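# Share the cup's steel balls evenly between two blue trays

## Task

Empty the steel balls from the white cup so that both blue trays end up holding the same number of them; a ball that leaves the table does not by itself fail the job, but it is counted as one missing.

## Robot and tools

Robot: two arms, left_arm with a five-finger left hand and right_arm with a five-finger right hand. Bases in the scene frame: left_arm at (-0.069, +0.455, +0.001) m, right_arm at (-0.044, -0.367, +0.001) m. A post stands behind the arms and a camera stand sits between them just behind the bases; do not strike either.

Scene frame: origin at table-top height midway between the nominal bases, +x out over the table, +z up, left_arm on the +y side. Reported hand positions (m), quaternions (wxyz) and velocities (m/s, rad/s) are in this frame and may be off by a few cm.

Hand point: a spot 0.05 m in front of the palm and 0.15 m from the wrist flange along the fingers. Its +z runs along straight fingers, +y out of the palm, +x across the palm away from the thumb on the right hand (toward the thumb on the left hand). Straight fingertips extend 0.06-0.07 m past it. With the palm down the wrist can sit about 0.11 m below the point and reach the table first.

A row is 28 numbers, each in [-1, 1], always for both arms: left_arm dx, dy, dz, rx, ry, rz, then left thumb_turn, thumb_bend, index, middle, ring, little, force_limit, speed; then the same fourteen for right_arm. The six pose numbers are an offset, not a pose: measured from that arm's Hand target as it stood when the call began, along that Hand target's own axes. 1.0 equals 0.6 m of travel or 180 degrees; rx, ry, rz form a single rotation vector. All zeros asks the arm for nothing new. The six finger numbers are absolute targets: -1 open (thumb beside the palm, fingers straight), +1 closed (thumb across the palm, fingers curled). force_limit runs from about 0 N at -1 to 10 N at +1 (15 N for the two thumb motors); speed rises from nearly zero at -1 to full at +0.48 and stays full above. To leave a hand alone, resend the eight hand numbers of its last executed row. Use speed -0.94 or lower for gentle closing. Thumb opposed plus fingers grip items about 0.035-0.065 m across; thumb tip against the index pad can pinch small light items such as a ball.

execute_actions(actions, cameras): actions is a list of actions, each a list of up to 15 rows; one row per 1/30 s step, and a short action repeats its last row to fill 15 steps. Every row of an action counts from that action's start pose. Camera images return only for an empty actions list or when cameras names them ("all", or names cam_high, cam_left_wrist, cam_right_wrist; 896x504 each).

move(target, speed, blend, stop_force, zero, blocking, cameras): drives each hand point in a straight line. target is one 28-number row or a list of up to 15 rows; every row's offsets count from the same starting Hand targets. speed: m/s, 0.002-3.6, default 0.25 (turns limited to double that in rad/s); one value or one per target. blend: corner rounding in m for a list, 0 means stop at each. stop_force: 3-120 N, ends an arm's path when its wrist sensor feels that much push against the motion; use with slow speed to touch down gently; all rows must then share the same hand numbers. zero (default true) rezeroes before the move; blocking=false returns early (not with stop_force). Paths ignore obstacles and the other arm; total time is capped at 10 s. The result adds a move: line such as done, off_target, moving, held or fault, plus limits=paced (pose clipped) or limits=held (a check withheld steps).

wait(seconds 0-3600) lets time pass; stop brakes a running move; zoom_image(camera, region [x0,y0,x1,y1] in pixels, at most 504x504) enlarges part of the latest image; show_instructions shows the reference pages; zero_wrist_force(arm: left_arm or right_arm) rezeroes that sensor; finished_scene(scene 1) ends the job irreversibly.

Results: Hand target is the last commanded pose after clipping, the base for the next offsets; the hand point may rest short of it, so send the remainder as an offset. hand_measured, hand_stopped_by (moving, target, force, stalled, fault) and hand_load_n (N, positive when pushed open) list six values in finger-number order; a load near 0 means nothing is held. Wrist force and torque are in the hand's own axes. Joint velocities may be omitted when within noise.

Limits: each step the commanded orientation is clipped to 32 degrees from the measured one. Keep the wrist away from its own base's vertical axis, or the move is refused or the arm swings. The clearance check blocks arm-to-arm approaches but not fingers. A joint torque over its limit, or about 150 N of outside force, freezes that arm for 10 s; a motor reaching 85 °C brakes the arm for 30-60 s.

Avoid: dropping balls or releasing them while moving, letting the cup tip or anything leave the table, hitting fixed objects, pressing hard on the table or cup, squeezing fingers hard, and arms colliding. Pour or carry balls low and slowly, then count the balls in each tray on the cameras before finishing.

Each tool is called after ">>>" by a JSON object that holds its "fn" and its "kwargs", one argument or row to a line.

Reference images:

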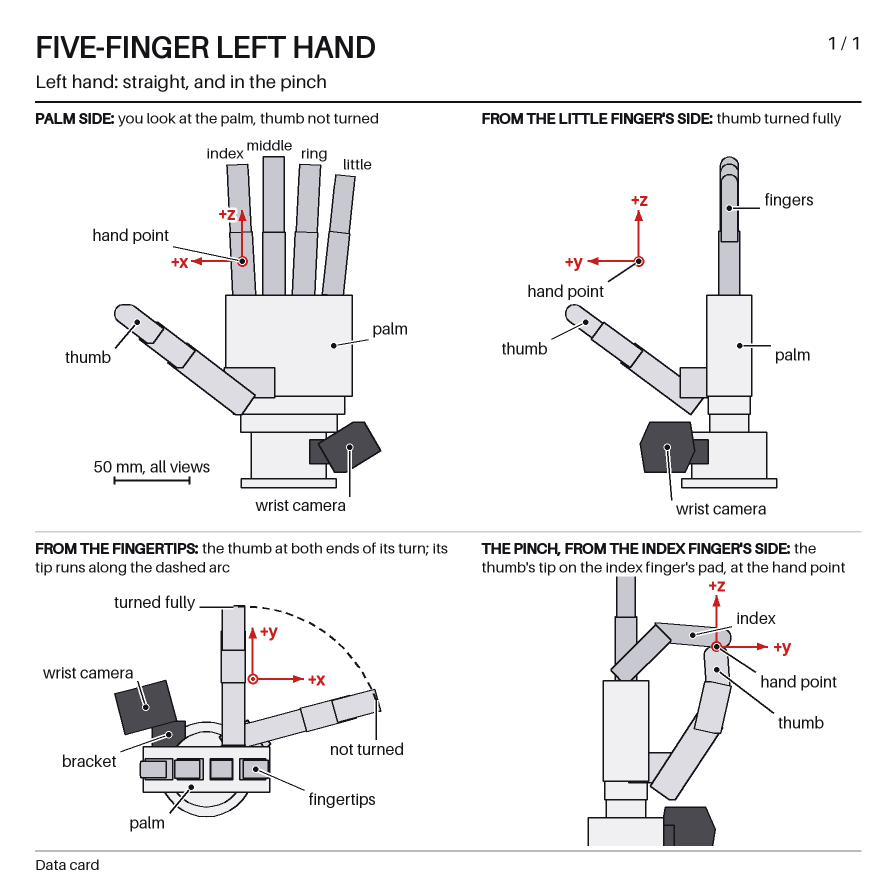

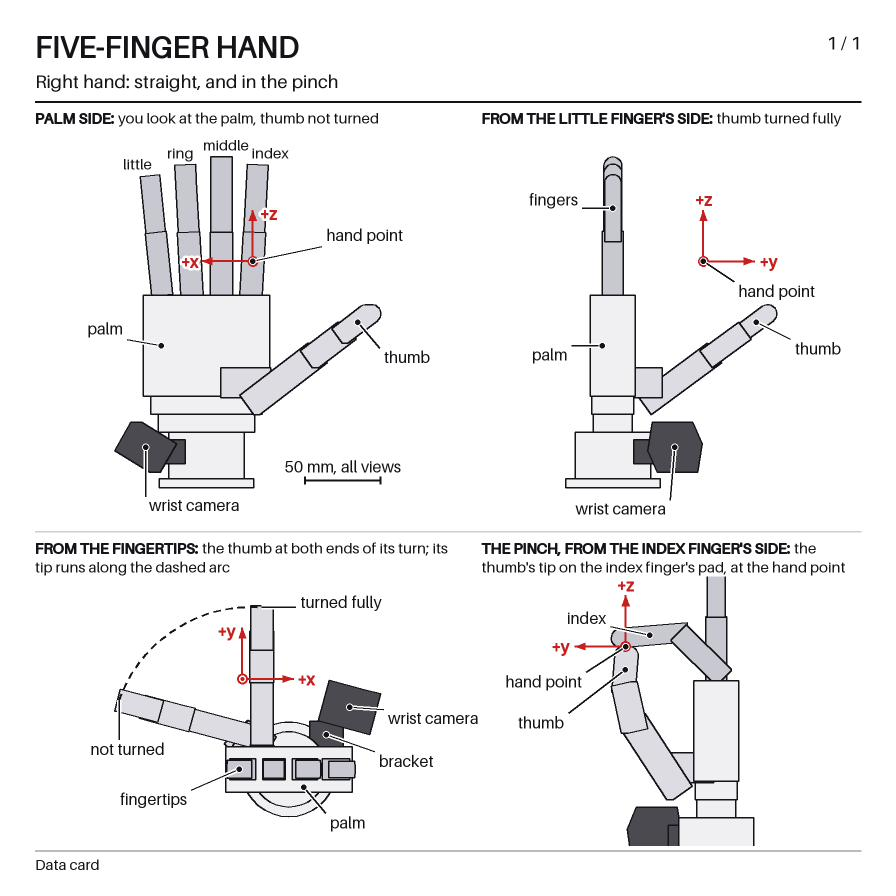

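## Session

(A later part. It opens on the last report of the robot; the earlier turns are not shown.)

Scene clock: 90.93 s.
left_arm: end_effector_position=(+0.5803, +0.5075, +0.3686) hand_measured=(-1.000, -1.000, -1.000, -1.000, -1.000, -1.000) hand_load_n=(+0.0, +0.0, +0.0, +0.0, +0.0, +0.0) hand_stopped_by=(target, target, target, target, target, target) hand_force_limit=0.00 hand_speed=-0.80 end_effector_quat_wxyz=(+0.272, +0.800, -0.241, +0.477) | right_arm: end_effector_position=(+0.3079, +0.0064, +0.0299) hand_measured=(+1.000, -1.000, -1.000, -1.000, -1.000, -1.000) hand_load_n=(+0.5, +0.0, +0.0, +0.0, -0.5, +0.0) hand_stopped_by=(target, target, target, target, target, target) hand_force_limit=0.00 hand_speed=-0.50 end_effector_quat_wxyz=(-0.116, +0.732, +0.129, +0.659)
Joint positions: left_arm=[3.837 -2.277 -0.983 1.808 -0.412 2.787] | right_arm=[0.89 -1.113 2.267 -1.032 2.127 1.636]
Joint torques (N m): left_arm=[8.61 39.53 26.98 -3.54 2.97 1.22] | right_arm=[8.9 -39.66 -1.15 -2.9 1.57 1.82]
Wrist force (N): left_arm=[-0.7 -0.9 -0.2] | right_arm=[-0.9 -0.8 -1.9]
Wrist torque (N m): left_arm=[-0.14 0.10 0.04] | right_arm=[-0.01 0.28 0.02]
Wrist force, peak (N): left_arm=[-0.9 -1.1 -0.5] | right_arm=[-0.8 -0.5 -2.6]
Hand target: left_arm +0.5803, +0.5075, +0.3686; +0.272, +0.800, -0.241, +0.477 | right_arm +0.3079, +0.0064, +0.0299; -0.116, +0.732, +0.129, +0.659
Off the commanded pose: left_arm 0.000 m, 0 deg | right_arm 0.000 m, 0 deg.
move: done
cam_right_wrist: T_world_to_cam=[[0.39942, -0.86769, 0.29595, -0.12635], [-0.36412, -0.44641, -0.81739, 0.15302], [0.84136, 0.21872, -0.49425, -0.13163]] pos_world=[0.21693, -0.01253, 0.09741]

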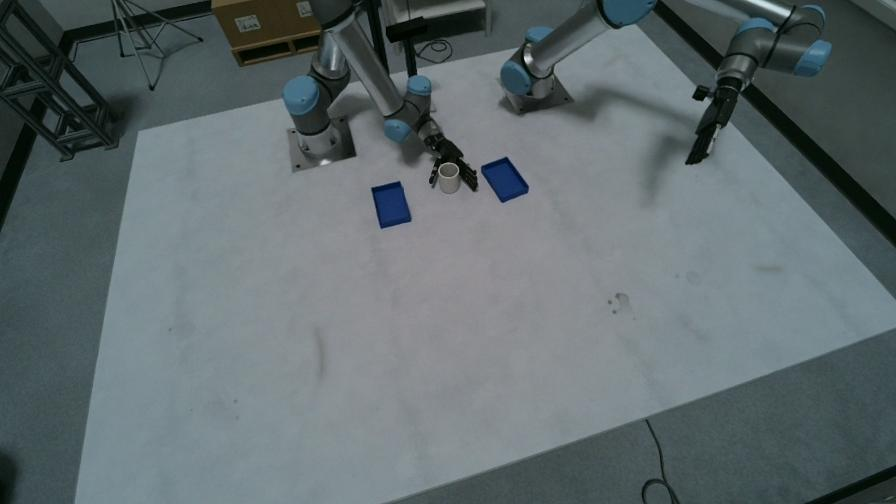

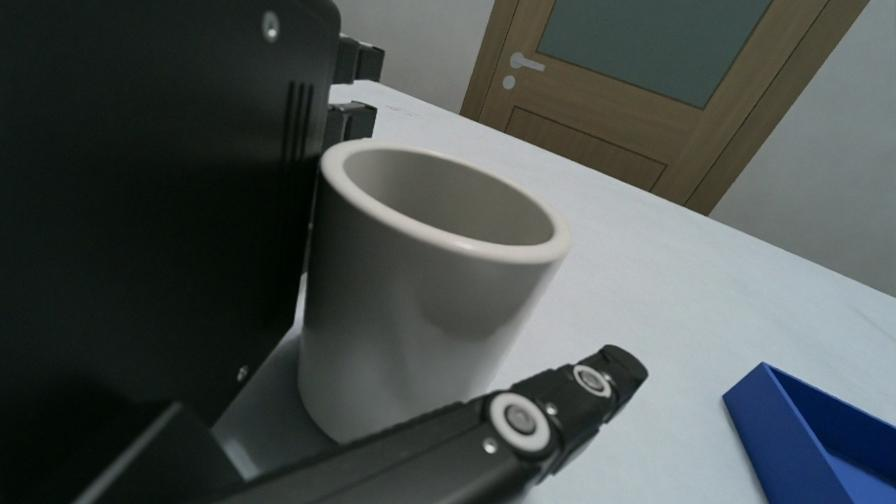

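>>> {"fn": "move", "kwargs": {
  "target": [0,0,0,0,0,0,-1,-1,-1,-1,-1,-1,0,-0.8,0,0,0,0,0,0,1,-1,-0.25,-0.25,-1,-1,-0.7,-0.85],
  "cameras": ["cam_high","cam_right_wrist"]
}}

>>> {"fn": "zoom_image", "kwargs": {
  "camera": "cam_high",
  "region": [380, 60, 540, 220]
}}

Scene clock: 95.83 s.
left_arm: end_effector_position=(+0.5803, +0.5075, +0.3686) hand_measured=(-1.000, -1.000, -1.000, -1.000, -1.000, -1.000) hand_load_n=(-0.5, -0.5, +0.0, +0.0, +0.0, +0.0) hand_stopped_by=(target, target, target, target, target, target) hand_force_limit=0.00 hand_speed=-0.80 end_effector_quat_wxyz=(+0.272, +0.800, -0.241, +0.477) | right_arm: end_effector_position=(+0.3079, +0.0064, +0.0299) hand_measured=(+1.000, -1.000, -0.250, -0.250, -1.000, -1.000) hand_load_n=(+0.0, +0.0, +1.0, +0.0, +0.5, +0.0) hand_stopped_by=(target, target, target, target, target, target) hand_force_limit=-0.70 hand_speed=-0.85 end_effector_quat_wxyz=(-0.116, +0.732, +0.129, +0.659)
Joint positions: left_arm=[3.837 -2.277 -0.983 1.808 -0.412 2.787] | right_arm=[0.89 -1.113 2.267 -1.032 2.127 1.636]
Joint torques (N m): left_arm=[6.71 39.45 26.93 -3.43 2.65 1.46] | right_arm=[8.04 -39.15 -2.39 -2.84 1.49 1.92]
Wrist force (N): left_arm=[-0.7 -0.7 -0.5] | right_arm=[-1.5 -1.3 -1.1]
Wrist torque (N m): left_arm=[-0.10 0.10 0.04] | right_arm=[-0.04 0.28 0.02]
Wrist force, peak (N): left_arm=[-1.0 -0.9 -0.5] | right_arm=[-1.3 -2.2 -1.0]
Hand target: left_arm +0.5803, +0.5075, +0.3686; +0.272, +0.800, -0.241, +0.477 | right_arm +0.3079, +0.0064, +0.0299; -0.116, +0.732, +0.129, +0.659
Off the commanded pose: left_arm 0.000 m, 0 deg | right_arm 0.000 m, 0 deg.
move: done
cam_right_wrist: T_world_to_cam=[[0.39942, -0.86769, 0.29595, -0.12635], [-0.36412, -0.44641, -0.81739, 0.15302], [0.84136, 0.21872, -0.49425, -0.13163]] pos_world=[0.21693, -0.01253, 0.09741]

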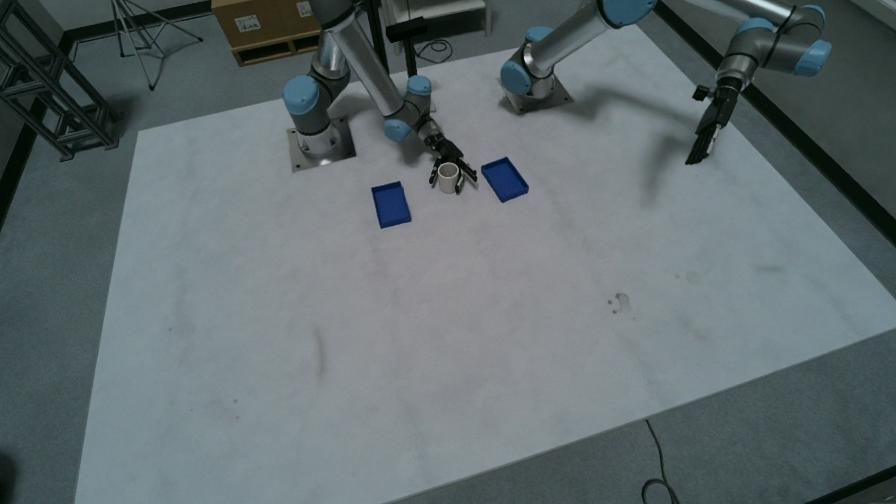

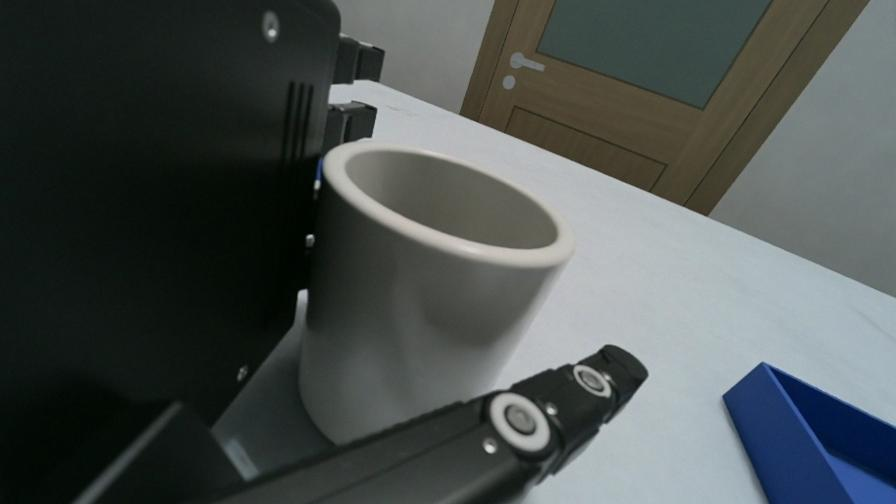

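Scaled by 3.150 from the camera's image (finer frame: 1280x720).

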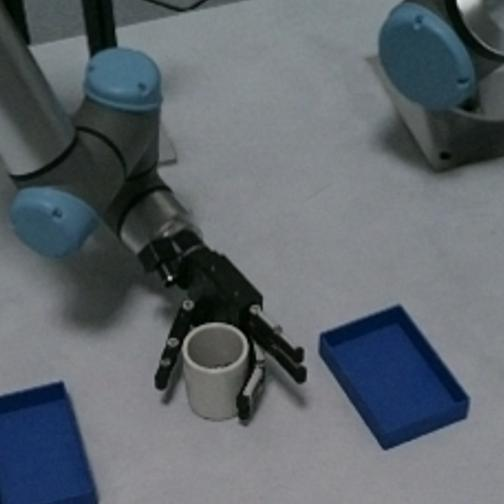

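>>> {"fn": "move", "kwargs": {
  "target": [0,0,0,0,0,0,-1,-1,-1,-1,-1,-1,0,-0.8,0,0,0,0,0,0,1,0.2,-0.25,-0.25,-1,-1,-0.5,-0.85],
  "cameras": ["cam_high","cam_right_wrist"]
}}

>>> {"fn": "zoom_image", "kwargs": {
  "camera": "cam_high",
  "region": [380, 60, 540, 220]
}}

Scene clock: 99.37 s.
left_arm: end_effector_position=(+0.5803, +0.5075, +0.3686) hand_measured=(-1.000, -1.000, -1.000, -1.000, -1.000, -1.000) hand_load_n=(+0.0, +0.0, -0.5, +0.0, +0.0, +0.0) hand_stopped_by=(target, target, target, target, target, target) hand_force_limit=0.00 hand_speed=-0.80 end_effector_quat_wxyz=(+0.272, +0.800, -0.241, +0.477) | right_arm: end_effector_position=(+0.3079, +0.0064, +0.0299) hand_measured=(+1.000, -0.622, -0.250, -0.250, -1.000, -1.000) hand_load_n=(+0.0, +4.0, +2.0, +0.0, +0.0, +0.0) hand_stopped_by=(target, force, target, target, target, target) hand_force_limit=-0.50 hand_speed=-0.85 end_effector_quat_wxyz=(-0.116, +0.732, +0.129, +0.659)
Joint positions: left_arm=[3.837 -2.277 -0.983 1.808 -0.412 2.787] | right_arm=[0.89 -1.113 2.267 -1.032 2.127 1.636]
Joint torques (N m): left_arm=[6.63 39.88 26.06 -3.59 2.71 1.22] | right_arm=[6.33 -39.36 -1.81 -1.54 1.29 1.51]
Wrist force (N): left_arm=[-0.6 -1.0 -0.5] | right_arm=[-0.4 0.9 -3.2]
Wrist torque (N m): left_arm=[-0.13 0.08 0.05] | right_arm=[0.13 0.24 0.12]
Wrist force, peak (N): left_arm=[-0.9 -1.0 -0.5] | right_arm=[-0.3 0.9 -3.4]
Hand target: left_arm +0.5803, +0.5075, +0.3686; +0.272, +0.800, -0.241, +0.477 | right_arm +0.3079, +0.0064, +0.0299; -0.116, +0.732, +0.129, +0.659
Off the commanded pose: left_arm 0.000 m, 0 deg | right_arm 0.000 m, 0 deg.
move: done
cam_right_wrist: T_world_to_cam=[[0.39942, -0.86769, 0.29595, -0.12635], [-0.36412, -0.44641, -0.81739, 0.15302], [0.84136, 0.21872, -0.49425, -0.13163]] pos_world=[0.21693, -0.01253, 0.09741]

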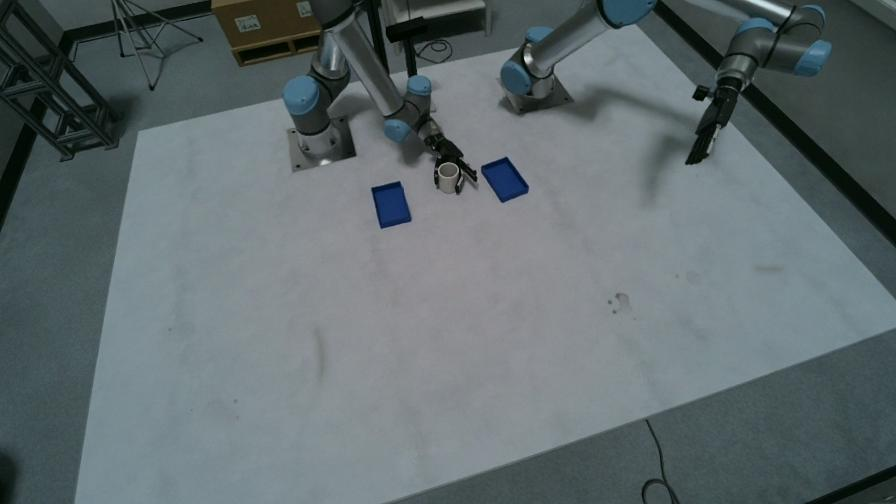

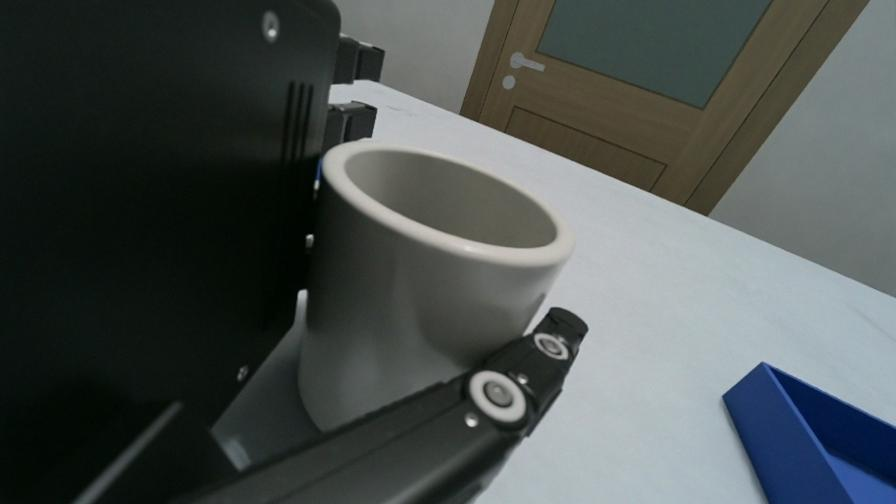

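Scaled by 3.150 from the camera's image (finer frame: 1280x720).

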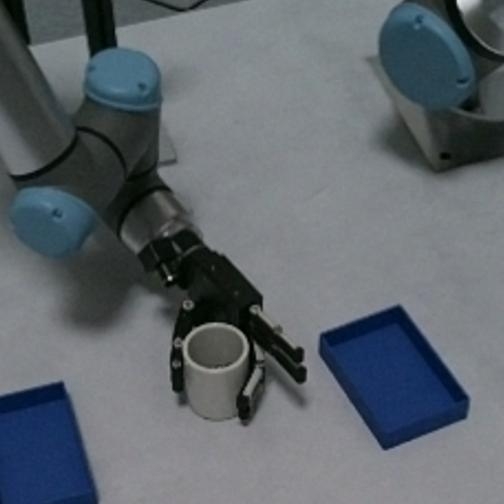

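>>> {"fn": "move", "kwargs": {
  "target": [0,0,0,0,0,0,-1,-1,-1,-1,-1,-1,0,-0.8,0,0,0,0,0,0,1,0.2,0.1,0.2,-1,-1,-0.3,-0.88]
}}

>>> {"fn": "move", "kwargs": {
  "target": [0,0,0,0,0,0,-1,-1,-1,-1,-1,-1,0,-0.8,0,0,0,0,0,0,1,0.25,0.1,0.2,-1,-1,-0.2,-0.88],
  "cameras": ["cam_high","cam_right_wrist"]
}}

>>> {"fn": "zoom_image", "kwargs": {
  "camera": "cam_high",
  "region": [380, 60, 540, 220]
}}

Scene clock: 101.20 s.
left_arm: end_effector_position=(+0.5803, +0.5075, +0.3686) hand_measured=(-1.000, -1.000, -1.000, -1.000, -1.000, -1.000) hand_load_n=(+0.0, +0.0, +0.0, +0.0, +0.0, +0.0) hand_stopped_by=(target, target, target, target, target, target) hand_force_limit=0.00 hand_speed=-0.80 end_effector_quat_wxyz=(+0.272, +0.800, -0.241, +0.477) | right_arm: end_effector_position=(+0.3079, +0.0064, +0.0299) hand_measured=(+1.000, -0.624, -0.240, -0.162, -1.000, -1.000) hand_load_n=(+0.5, +6.0, +2.0, +4.5, +0.0, -0.5) hand_stopped_by=(target, force, force, force, target, target) hand_force_limit=-0.30 hand_speed=-0.88 end_effector_quat_wxyz=(-0.116, +0.732, +0.129, +0.659)
Joint positions: left_arm=[3.837 -2.277 -0.983 1.808 -0.412 2.787] | right_arm=[0.89 -1.113 2.267 -1.032 2.127 1.636]
Joint torques (N m): left_arm=[7.98 38.51 27.07 -3.59 2.58 1.29] | right_arm=[3.81 -38.96 -2.49 -0.64 1.27 1.61]
Wrist force (N): left_arm=[-0.6 -0.9 -0.4] | right_arm=[-1.8 -1.6 -0.9]
Wrist torque (N m): left_arm=[-0.12 0.08 0.05] | right_arm=[-0.07 0.24 0.01]
Wrist force, peak (N): left_arm=[-0.8 -1.1 -0.6] | right_arm=[-0.8 0.9 -3.3]
Hand target: left_arm +0.5803, +0.5075, +0.3686; +0.272, +0.800, -0.241, +0.477 | right_arm +0.3079, +0.0064, +0.0299; -0.116, +0.732, +0.129, +0.659
Off the commanded pose: left_arm 0.000 m, 0 deg | right_arm 0.000 m, 0 deg.
move: done

Scene clock: 101.70 s.
left_arm: end_effector_position=(+0.5803, +0.5075, +0.3686) hand_measured=(-1.000, -1.000, -1.000, -1.000, -1.000, -1.000) hand_load_n=(+0.0, -0.5, +0.0, +0.0, +0.0, +0.0) hand_stopped_by=(target, target, target, target, target, target) hand_force_limit=0.00 hand_speed=-0.80 end_effector_quat_wxyz=(+0.272, +0.800, -0.241, +0.477) | right_arm: end_effector_position=(+0.3079, +0.0064, +0.0300) hand_measured=(+1.000, -0.620, -0.240, -0.162, -1.000, -1.000) hand_load_n=(+0.5, +6.5, +1.5, +4.5, +0.0, +0.0) hand_stopped_by=(target, force, force, force, target, target) hand_force_limit=-0.20 hand_speed=-0.88 end_effector_quat_wxyz=(-0.116, +0.732, +0.129, +0.659)
Joint positions: left_arm=[3.837 -2.277 -0.983 1.808 -0.412 2.787] | right_arm=[0.89 -1.113 2.267 -1.032 2.127 1.636]
Joint torques (N m): left_arm=[6.92 38.41 25.89 -3.43 2.53 1.34] | right_arm=[2.95 -38.85 -2.06 -0.49 1.04 1.42]
Wrist force (N): left_arm=[-0.7 -0.8 -0.4] | right_arm=[-2.0 -1.5 -1.0]
Wrist torque (N m): left_arm=[-0.11 0.10 0.04] | right_arm=[-0.09 0.26 0.00]
Wrist force, peak (N): left_arm=[-0.7 -1.0 -0.5] | right_arm=[-2.3 -1.7 -1.6]
Hand target: left_arm +0.5803, +0.5075, +0.3686; +0.272, +0.800, -0.241, +0.477 | right_arm +0.3079, +0.0064, +0.0299; -0.116, +0.732, +0.129, +0.659
Off the commanded pose: left_arm 0.000 m, 0 deg | right_arm 0.000 m, 0 deg.
move: done
cam_right_wrist: T_world_to_cam=[[0.39942, -0.86769, 0.29595, -0.12635], [-0.36412, -0.44641, -0.81739, 0.15302], [0.84136, 0.21872, -0.49425, -0.13163]] pos_world=[0.21693, -0.01253, 0.09741]

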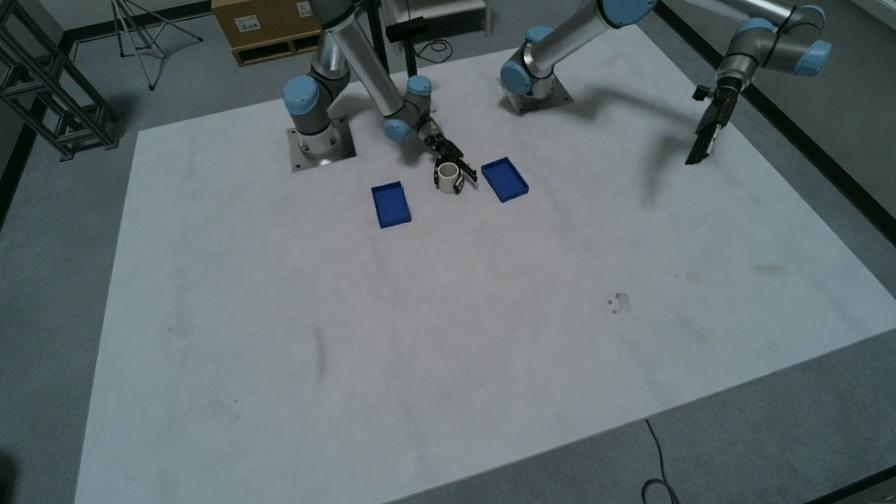

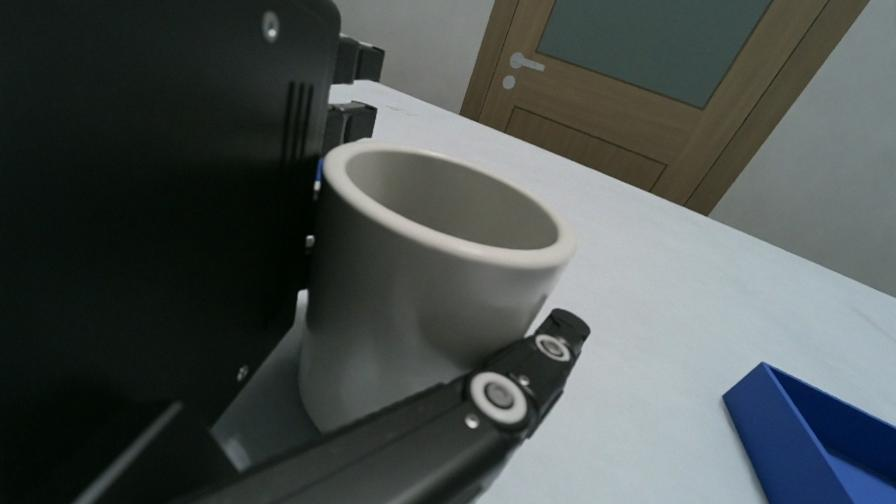

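Scaled by 3.150 from the camera's image (finer frame: 1280x720).

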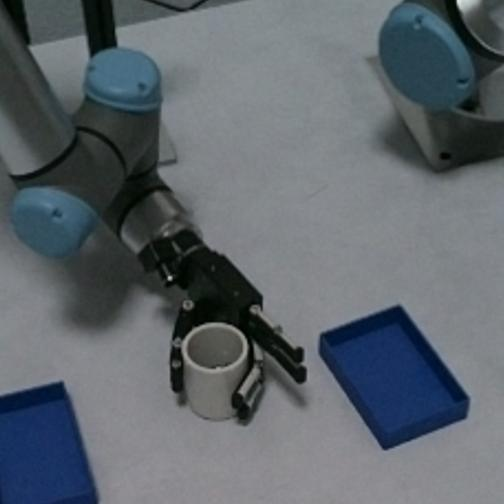

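>>> {"fn": "move", "kwargs": {
  "target": [0,0,0,0,0,0,-1,-1,-1,-1,-1,-1,0,-0.8,0,0,0,0,0,0,1,0.25,0.15,0.2,-1,-1,-0.2,-0.88]
}}

>>> {"fn": "zero_wrist_force", "kwargs": {
  "arm": "right_arm"
}}

>>> {"fn": "move", "kwargs": {
  "target": [0,0,0,0,0,0,-1,-1,-1,-1,-1,-1,0,-0.8,0.0331,0,-0.0035,0,0,0,1,0.25,0.15,0.2,-1,-1,-0.2,-0.88],
  "speed": 0.03,
  "cameras": ["cam_high","cam_right_wrist"]
}}

>>> {"fn": "zoom_image", "kwargs": {
  "camera": "cam_high",
  "region": [380, 60, 540, 220]
}}

Scene clock: 103.53 s.
left_arm: end_effector_position=(+0.5803, +0.5075, +0.3686) hand_measured=(-1.000, -1.000, -1.000, -1.000, -1.000, -1.000) hand_load_n=(+0.0, +0.0, +0.0, +0.0, +0.0, +0.0) hand_stopped_by=(target, target, target, target, target, target) hand_force_limit=0.00 hand_speed=-0.80 end_effector_quat_wxyz=(+0.272, +0.800, -0.241, +0.477) | right_arm: end_effector_position=(+0.3079, +0.0064, +0.0300) hand_measured=(+1.000, -0.620, -0.220, -0.162, -1.000, -1.000) hand_load_n=(+0.5, +7.5, +4.0, +3.0, +0.0, +0.0) hand_stopped_by=(target, force, force, force, target, target) hand_force_limit=-0.20 hand_speed=-0.88 end_effector_quat_wxyz=(-0.116, +0.732, +0.129, +0.659)
Joint positions: left_arm=[3.837 -2.277 -0.983 1.808 -0.412 2.787] | right_arm=[0.89 -1.113 2.267 -1.032 2.127 1.636]
Joint torques (N m): left_arm=[7.47 39.18 27 -3.62 2.67 1.25] | right_arm=[3.34 -38.96 -3.33 -0.03 0.96 1.55]
Wrist force (N): left_arm=[-0.7 -0.8 -0.5] | right_arm=[-3.1 -1.1 -1.3]
Wrist torque (N m): left_arm=[-0.11 0.09 0.04] | right_arm=[-0.06 0.31 0.02]
Wrist force, peak (N): left_arm=[-0.9 -0.9 -0.5] | right_arm=[-3.5 -0.9 -1.1]
Hand target: left_arm +0.5803, +0.5075, +0.3686; +0.272, +0.800, -0.241, +0.477 | right_arm +0.3079, +0.0064, +0.0299; -0.116, +0.732, +0.129, +0.659
Off the commanded pose: left_arm 0.000 m, 0 deg | right_arm 0.000 m, 0 deg.
move: done

Wrist force sensor zeroed.

Scene clock: 104.50 s.
left_arm: end_effector_position=(+0.5803, +0.5075, +0.3686) hand_measured=(-1.000, -1.000, -1.000, -1.000, -1.000, -1.000) hand_load_n=(+0.0, +0.0, +0.0, +0.0, +0.0, +0.0) hand_stopped_by=(target, target, target, target, target, target) hand_force_limit=0.00 hand_speed=-0.80 end_effector_quat_wxyz=(+0.272, +0.800, -0.241, +0.477) | right_arm: end_effector_position=(+0.3079, +0.0064, +0.0500) hand_measured=(+1.000, -0.620, -0.220, -0.162, -1.000, -1.000) hand_load_n=(+1.5, +7.5, +4.0, +2.5, +0.0, +0.0) hand_stopped_by=(target, force, force, force, target, target) hand_force_limit=-0.20 hand_speed=-0.88 end_effector_quat_wxyz=(-0.116, +0.732, +0.129, +0.659) end_effector_velocity=(+0.001, +0.000, -0.001) end_effector_angular_velocity=(+0.003, -0.001, -0.001)
Joint positions: left_arm=[3.837 -2.277 -0.983 1.808 -0.412 2.787] | right_arm=[0.89 -1.168 2.262 -0.971 2.127 1.636]
Joint velocities: left_arm=[within noise] | right_arm=[-0.001 0.003 0 -0.005 0 0.001]
Joint torques (N m): left_arm=[6.69 39.37 27.88 -3.66 2.71 1.44] | right_arm=[8.56 -18.96 -13.17 -3.39 1.44 -0.85]
Wrist force (N, zeroed by zero_wrist_force on right_arm): left_arm=[-0.8 -1.0 -0.3] | right_arm=[-1.2 0.7 -0.4]
Wrist torque (N m, zeroed by zero_wrist_force on right_arm): left_arm=[-0.15 0.11 0.04] | right_arm=[0.08 0.06 -0.03]
Wrist force, peak (N, zeroed by zero_wrist_force on right_arm): left_arm=[-0.7 -0.9 -0.7] | right_arm=[-1.5 0.8 -0.4]
Hand target: left_arm +0.5803, +0.5075, +0.3686; +0.272, +0.800, -0.241, +0.477 | right_arm +0.3079, +0.0064, +0.0499; -0.116, +0.732, +0.129, +0.659
Off the commanded pose: left_arm 0.000 m, 0 deg | right_arm 0.000 m, 0 deg.
move: done
cam_right_wrist: T_world_to_cam=[[0.39943, -0.86767, 0.29598, -0.13228], [-0.36411, -0.44644, -0.81738, 0.16936], [0.84136, 0.21872, -0.49425, -0.12175]] pos_world=[0.21693, -0.01253, 0.11741]

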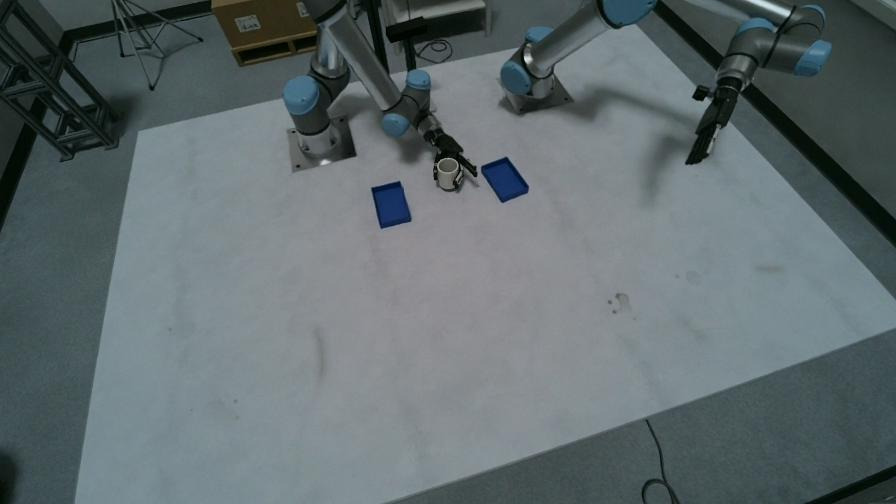

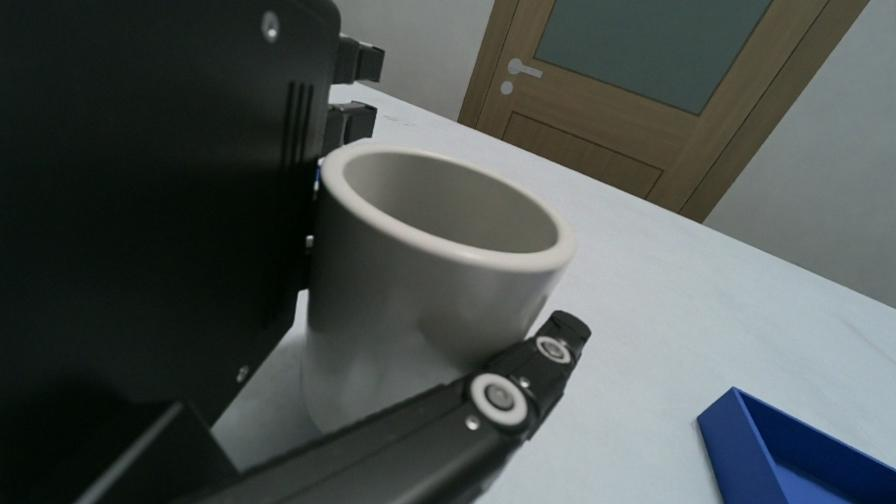

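Scaled by 3.150 from the camera's image (finer frame: 1280x720).

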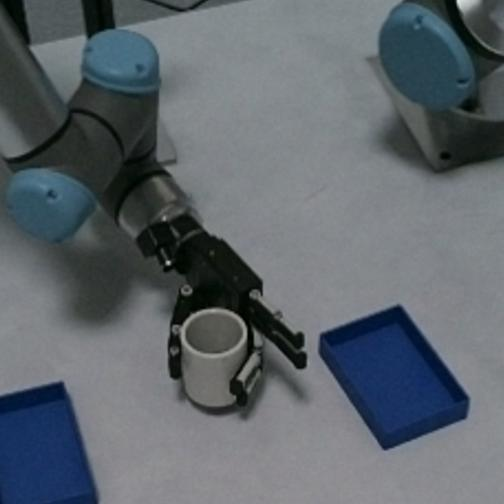

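>>> {"fn": "move", "kwargs": {
  "target": [0,0,0,0,0,0,-1,-1,-1,-1,-1,-1,0,-0.8,0.1838,0.1942,-0.0047,-0.2210,0,0.0232,1,0.25,0.15,0.2,-1,-1,-0.2,-0.88],
  "speed": 0.12,
  "cameras": ["cam_high","cam_right_wrist"]
}}

Scene clock: 117.90 s.
left_arm: end_effector_position=(+0.5803, +0.5075, +0.3686) hand_measured=(-1.000, -1.000, -1.000, -1.000, -1.000, -1.000) hand_load_n=(+0.0, -0.5, +0.0, +0.0, +0.0, +0.0) hand_stopped_by=(target, target, target, target, target, target) hand_force_limit=0.00 hand_speed=-0.80 end_effector_quat_wxyz=(+0.272, +0.800, -0.241, +0.477) | right_arm: end_effector_position=(+0.3559, -0.1001, +0.1598) hand_measured=(+1.000, -0.620, -0.220, -0.162, -1.000, -1.000) hand_load_n=(+1.5, +7.5, +4.0, +3.0, -0.5, +0.0) hand_stopped_by=(target, force, force, force, target, target) hand_force_limit=-0.20 hand_speed=-0.88 end_effector_quat_wxyz=(+0.116, +0.732, -0.129, +0.659)
Joint positions: left_arm=[3.837 -2.277 -0.983 1.808 -0.412 2.787] | right_arm=[0.814 -1.207 1.89 -0.413 2.74 1.82]
Joint torques (N m): left_arm=[7.19 39.27 26.83 -3.62 2.62 1.44] | right_arm=[7.23 -40.11 -8.77 -1.99 -0.45 -1.92]
Wrist force (N, zeroed by zero_wrist_force on right_arm): left_arm=[-0.8 -0.6 -0.4] | right_arm=[-1.3 0.5 -0.4]
Wrist torque (N m, zeroed by zero_wrist_force on right_arm): left_arm=[-0.08 0.10 0.03] | right_arm=[0.03 0.07 -0.14]
Wrist force, peak (N, zeroed by zero_wrist_force on right_arm): left_arm=[-1.0 -0.9 -0.5] | right_arm=[-1.7 0.4 -0.3]
Hand target: left_arm +0.5803, +0.5075, +0.3686; +0.272, +0.800, -0.241, +0.477 | right_arm +0.3559, -0.1001, +0.1599; +0.116, +0.732, -0.129, +0.659
Off the commanded pose: left_arm 0.000 m, 0 deg | right_arm 0.000 m, 0 deg.
move: done
cam_right_wrist: T_world_to_cam=[[-0.25187, -0.92146, 0.29577, -0.05], [-0.56581, -0.10773, -0.81747, 0.33486], [0.78512, -0.37325, -0.49423, -0.12385]] pos_world=[0.27411, -0.05623, 0.22731]

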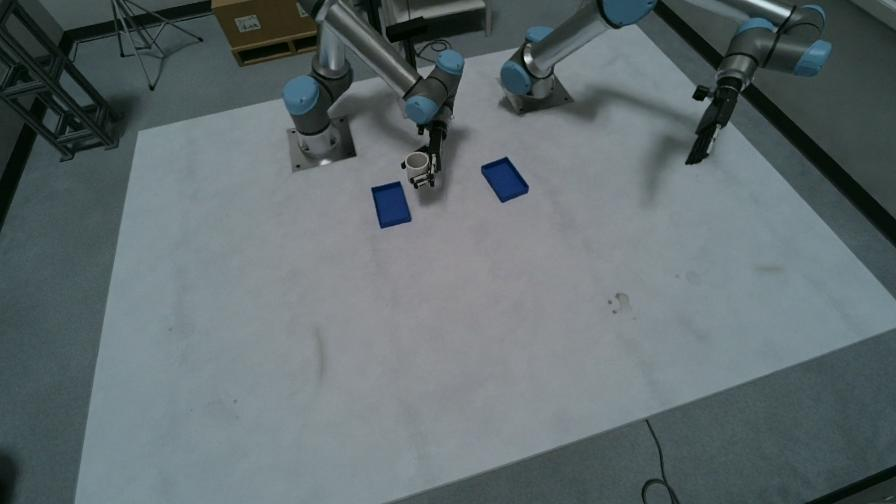

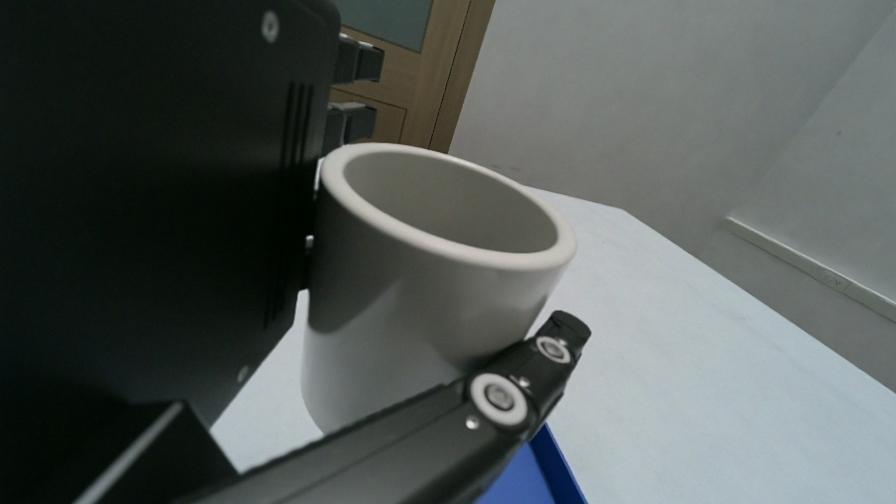

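>>> {"fn": "move", "kwargs": {
  "target": [0,0,0,0,0,0,-1,-1,-1,-1,-1,-1,0,-0.8,-0.1247,0.0482,0.032,0,0,0.3333,1,0.25,0.15,0.2,-1,-1,-0.2,-0.88],
  "speed": 0.12,
  "cameras": ["cam_high","cam_right_wrist"]
}}

>>> {"fn": "zoom_image", "kwargs": {
  "camera": "cam_high",
  "region": [340, 100, 500, 260]
}}

Scene clock: 128.97 s.
left_arm: end_effector_position=(+0.5803, +0.5075, +0.3686) hand_measured=(-1.000, -1.000, -1.000, -1.000, -1.000, -1.000) hand_load_n=(+0.0, +0.0, +0.0, +0.0, +0.0, +0.0) hand_stopped_by=(target, target, target, target, target, target) hand_force_limit=0.00 hand_speed=-0.80 end_effector_quat_wxyz=(+0.272, +0.800, -0.241, +0.477) | right_arm: end_effector_position=(+0.3566, -0.1312, +0.0835) hand_measured=(+1.000, -0.620, -0.220, -0.162, -1.000, -1.000) hand_load_n=(+1.0, +8.0, +2.0, +2.0, +0.0, +0.0) hand_stopped_by=(target, force, force, force, target, target) hand_force_limit=-0.20 hand_speed=-0.88 end_effector_quat_wxyz=(-0.229, +0.569, -0.478, +0.629)
Joint positions: left_arm=[3.837 -2.277 -0.983 1.808 -0.412 2.787] | right_arm=[0.681 -1.313 2.184 -0.663 2.611 2.797]
Joint torques (N m): left_arm=[7.48 38.52 26.79 -3.65 2.54 1.22] | right_arm=[9.05 -26.7 -21.17 1.86 1.8 -0.49]
Wrist force (N, zeroed by zero_wrist_force on right_arm): left_arm=[-0.7 -0.9 -0.5] | right_arm=[0.3 5.3 -0.2]
Wrist torque (N m, zeroed by zero_wrist_force on right_arm): left_arm=[-0.11 0.09 0.04] | right_arm=[0.49 -0.03 0.01]
Wrist force, peak (N, zeroed by zero_wrist_force on right_arm): left_arm=[-1.0 -0.9 -0.6] | right_arm=[0.5 6.0 -0.2]
Hand target: left_arm +0.5803, +0.5075, +0.3686; +0.272, +0.800, -0.241, +0.477 | right_arm +0.3566, -0.1311, +0.0835; -0.229, +0.569, -0.478, +0.629
Off the commanded pose: left_arm 0.000 m, 0 deg | right_arm 0.000 m, 0 deg.
move: done
cam_right_wrist: T_world_to_cam=[[-0.27409, -0.68559, -0.67442, 0.064], [-0.24197, 0.72788, -0.6416, 0.24887], [0.93076, -0.01267, -0.3654, -0.18905]] pos_world=[0.25372, -0.13966, 0.13376]

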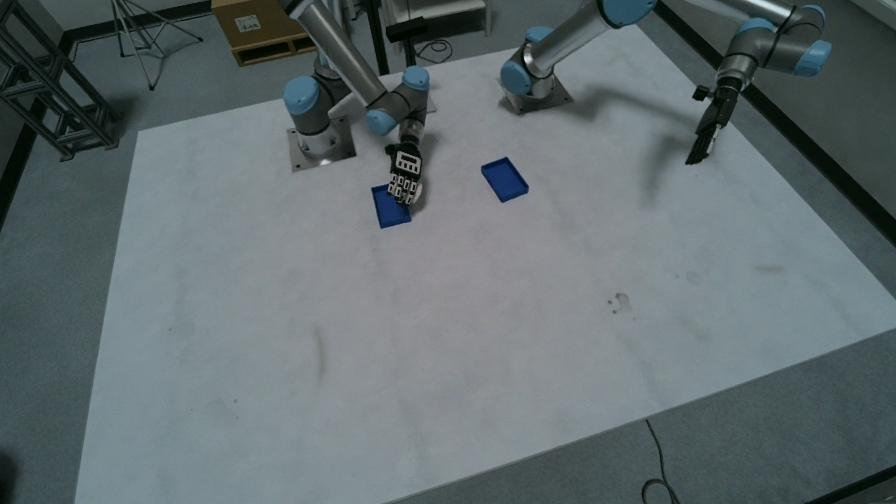

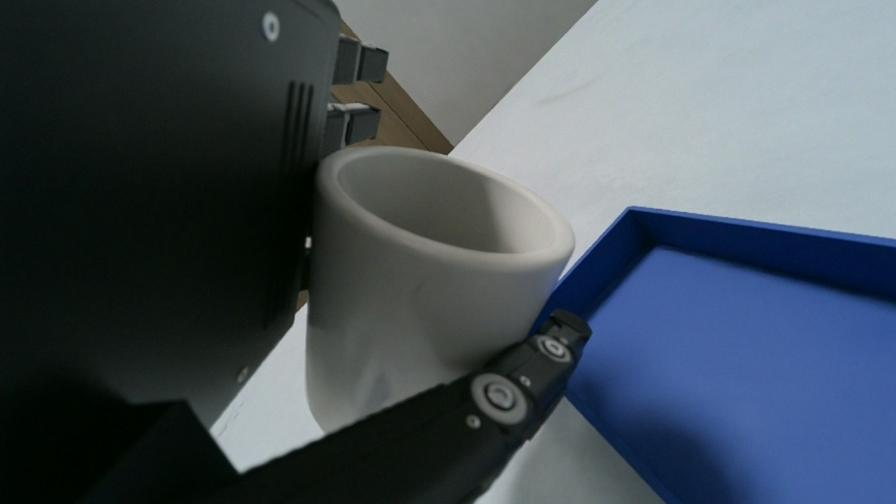

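Scaled by 3.150 from the camera's image (finer frame: 1280x720).

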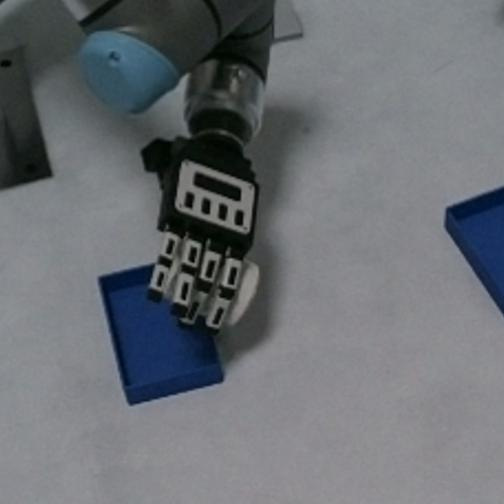

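>>> {"fn": "move", "kwargs": {
  "target": [0,0,0,0,0,0,-1,-1,-1,-1,-1,-1,0,-0.8,-0.0105,0.0178,0.0035,0,0,0.0556,1,0.25,0.15,0.2,-1,-1,-0.2,-0.88],
  "speed": 0.08,
  "cameras": ["cam_right_wrist"]
}}

Scene clock: 136.60 s.
left_arm: end_effector_position=(+0.5803, +0.5075, +0.3686) hand_measured=(-1.000, -1.000, -1.000, -1.000, -1.000, -1.000) hand_load_n=(+0.0, +0.0, +0.0, +0.0, +0.0, +0.0) hand_stopped_by=(target, target, target, target, target, target) hand_force_limit=0.00 hand_speed=-0.80 end_effector_quat_wxyz=(+0.272, +0.800, -0.241, +0.477) | right_arm: end_effector_position=(+0.3574, -0.1314, +0.0709) hand_measured=(+1.000, -0.620, -0.220, -0.162, -1.000, -1.000) hand_load_n=(+0.5, +7.5, +2.0, +2.0, +0.0, +0.0) hand_stopped_by=(target, force, force, force, target, target) hand_force_limit=-0.20 hand_speed=-0.88 end_effector_quat_wxyz=(-0.283, +0.525, -0.525, +0.607) end_effector_velocity=(+0.000, -0.001, +0.000) end_effector_angular_velocity=(-0.007, +0.003, -0.001)
Joint positions: left_arm=[3.837 -2.277 -0.983 1.808 -0.412 2.787] | right_arm=[0.662 -1.307 2.228 -0.72 2.591 2.964]
Joint velocities: left_arm=[within noise] | right_arm=[0 0 -0.002 0.004 0.001 -0.006]
Joint torques (N m): left_arm=[7.26 39.78 27.41 -3.69 2.37 1.31] | right_arm=[1.74 -22.05 -20.25 1.29 1.24 -1.54]
Wrist force (N, zeroed by zero_wrist_force on right_arm): left_arm=[-0.7 -0.9 -0.5] | right_arm=[1.0 6.0 -0.2]
Wrist torque (N m, zeroed by zero_wrist_force on right_arm): left_arm=[-0.12 0.09 0.05] | right_arm=[0.56 -0.08 0.05]
Wrist force, peak (N, zeroed by zero_wrist_force on right_arm): left_arm=[-0.8 -1.2 -0.5] | right_arm=[1.2 6.1 -0.5]
Hand target: left_arm +0.5803, +0.5075, +0.3686; +0.272, +0.800, -0.241, +0.477 | right_arm +0.3574, -0.1313, +0.0710; -0.283, +0.525, -0.525, +0.607
Off the commanded pose: left_arm 0.000 m, 0 deg | right_arm 0.000 m, 0 deg.
move: done
cam_right_wrist: T_world_to_cam=[[-0.24177, -0.56088, -0.79181, 0.06875], [-0.19306, 0.82751, -0.52721, 0.22866], [0.95094, 0.0254, -0.30834, -0.20067]] pos_world=[0.2516, -0.14556, 0.11312]

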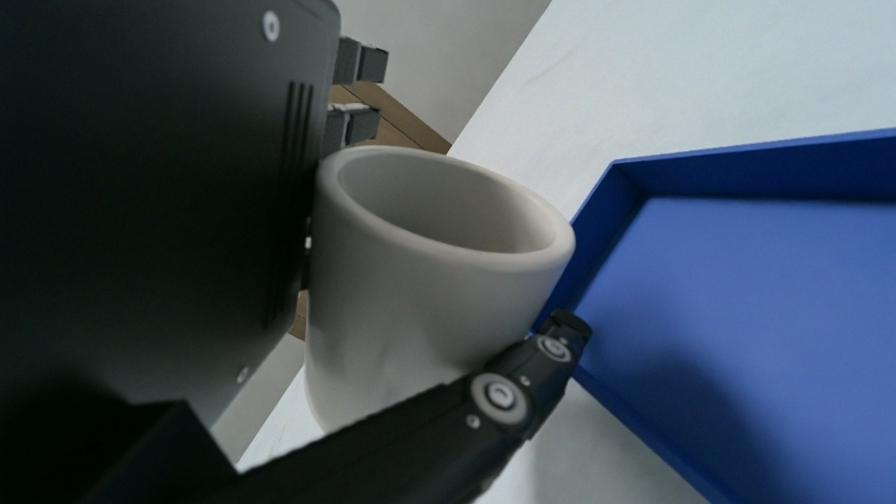

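>>> {"fn": "move", "kwargs": {
  "target": [0,0,0,0,0,0,-1,-1,-1,-1,-1,-1,0,-0.8,0.0022,-0.0045,0,0,0,0.0222,1,0.25,0.15,0.2,-1,-1,-0.2,-0.88],
  "speed": 0.08,
  "cameras": ["cam_right_wrist"]
}}

>>> {"fn": "zoom_image", "kwargs": {
  "camera": "cam_right_wrist",
  "region": [300, 120, 896, 504]
}}

Scene clock: 138.53 s.
left_arm: end_effector_position=(+0.5803, +0.5075, +0.3686) hand_measured=(-1.000, -1.000, -1.000, -1.000, -1.000, -1.000) hand_load_n=(+0.0, +0.0, +0.0, +0.0, +0.0, +0.0) hand_stopped_by=(target, target, target, target, target, target) hand_force_limit=0.00 hand_speed=-0.80 end_effector_quat_wxyz=(+0.272, +0.800, -0.241, +0.477) | right_arm: end_effector_position=(+0.3576, -0.1318, +0.0740) hand_measured=(+1.000, -0.620, -0.220, -0.162, -1.000, -1.000) hand_load_n=(+0.5, +8.0, +2.0, +2.0, +0.0, -0.5) hand_stopped_by=(target, force, force, force, target, target) hand_force_limit=-0.20 hand_speed=-0.88 end_effector_quat_wxyz=(+0.304, -0.507, +0.543, -0.596) end_effector_velocity=(+0.000, +0.000, +0.000) end_effector_angular_velocity=(-0.005, +0.002, +0.001)
Joint positions: left_arm=[3.837 -2.277 -0.983 1.808 -0.412 2.787] | right_arm=[0.653 -1.323 2.241 -0.72 2.583 3.031]
Joint velocities: left_arm=[within noise] | right_arm=[0.001 0 -0.001 0.002 0.001 -0.005]
Joint torques (N m): left_arm=[6.7 38.3 28.04 -3.71 2.47 1.5] | right_arm=[1.25 -15.24 -21.56 1.5 1.03 -1.51]
Wrist force (N, zeroed by zero_wrist_force on right_arm): left_arm=[-0.7 -1.0 -0.5] | right_arm=[1.9 6.2 -0.1]
Wrist torque (N m, zeroed by zero_wrist_force on right_arm): left_arm=[-0.14 0.09 0.05] | right_arm=[0.59 -0.20 0.09]
Wrist force, peak (N, zeroed by zero_wrist_force on right_arm): left_arm=[-1.0 -0.9 -0.5] | right_arm=[1.9 6.2 -0.1]
Hand target: left_arm +0.5803, +0.5075, +0.3686; +0.272, +0.800, -0.241, +0.477 | right_arm +0.3576, -0.1317, +0.0739; -0.304, +0.507, -0.543, +0.596
Off the commanded pose: left_arm 0.000 m, 0 deg | right_arm 0.000 m, 0 deg.
move: done
cam_right_wrist: T_world_to_cam=[[-0.2262, -0.50608, -0.8323, 0.07573], [-0.17493, 0.86165, -0.4764, 0.22489], [0.95825, 0.03783, -0.28343, -0.2027]] pos_world=[0.25071, -0.14779, 0.11271]

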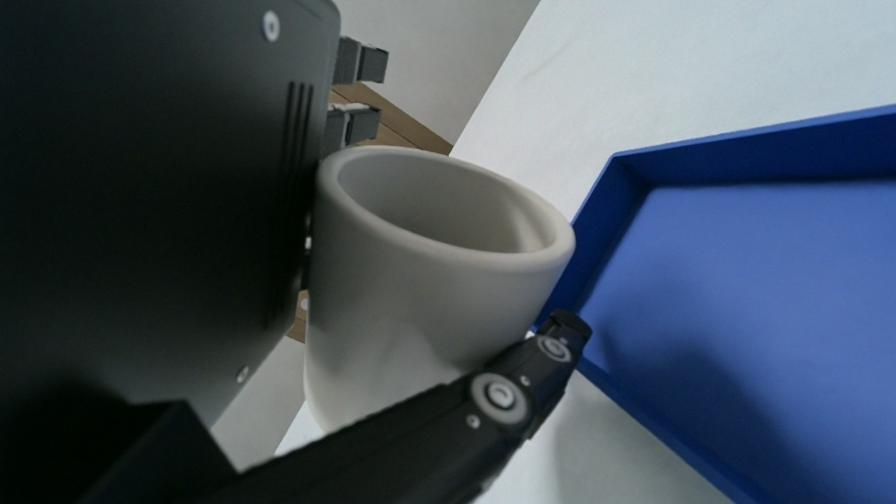

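Region (300, 120, 896, 504) is 596x384 pixels. A region can be at most 504 by 504 pixels.

>>> {"fn": "move", "kwargs": {
  "target": [0,0,0,0,0,0,-1,-1,-1,-1,-1,-1,0,-0.8,0.0016,-0.0034,0,0,0,0.01667,1,0.25,0.15,0.2,-1,-1,-0.2,-0.88],
  "speed": 0.06,
  "cameras": ["cam_right_wrist"]
}}

Scene clock: 140.37 s.
left_arm: end_effector_position=(+0.5803, +0.5075, +0.3686) hand_measured=(-1.000, -1.000, -1.000, -1.000, -1.000, -1.000) hand_load_n=(+0.0, +0.0, +0.0, +0.0, +0.0, +0.0) hand_stopped_by=(target, target, target, target, target, target) hand_force_limit=0.00 hand_speed=-0.80 end_effector_quat_wxyz=(+0.272, +0.800, -0.241, +0.477) | right_arm: end_effector_position=(+0.3577, -0.1322, +0.0762) hand_measured=(+1.000, -0.620, -0.220, -0.162, -1.000, -1.000) hand_load_n=(+0.5, +8.0, +2.0, +1.5, +0.0, +0.0) hand_stopped_by=(target, force, force, force, target, target) hand_force_limit=-0.20 hand_speed=-0.88 end_effector_quat_wxyz=(+0.319, -0.492, +0.556, -0.588)
Joint positions: left_arm=[3.837 -2.277 -0.983 1.808 -0.412 2.787] | right_arm=[0.646 -1.335 2.251 -0.721 2.577 3.081]
Joint torques (N m): left_arm=[6.59 39.12 26.77 -3.65 2.6 1.24] | right_arm=[-2.15 -15.4 -20.58 0.62 1.03 -1.71]
Wrist force (N, zeroed by zero_wrist_force on right_arm): left_arm=[-0.8 -0.7 -0.6] | right_arm=[2.2 6.4 -0.3]
Wrist torque (N m, zeroed by zero_wrist_force on right_arm): left_arm=[-0.09 0.11 0.03] | right_arm=[0.64 -0.21 0.06]
Wrist force, peak (N, zeroed by zero_wrist_force on right_arm): left_arm=[-1.0 -0.9 -0.6] | right_arm=[2.4 6.5 -0.2]
Hand target: left_arm +0.5803, +0.5075, +0.3686; +0.272, +0.800, -0.241, +0.477 | right_arm +0.3577, -0.1321, +0.0761; +0.319, -0.492, +0.556, -0.588
Off the commanded pose: left_arm 0.000 m, 0 deg | right_arm 0.000 m, 0 deg.
move: done
cam_right_wrist: T_world_to_cam=[[-0.21378, -0.46344, -0.85996, 0.08056], [-0.16205, 0.88493, -0.43661, 0.22174], [0.96335, 0.04602, -0.26428, -0.20432]] pos_world=[0.24999, -0.14949, 0.1121]

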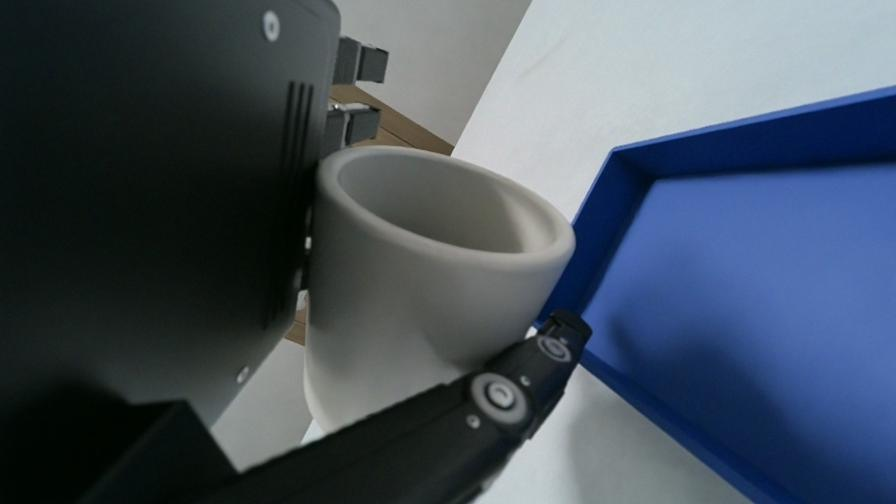

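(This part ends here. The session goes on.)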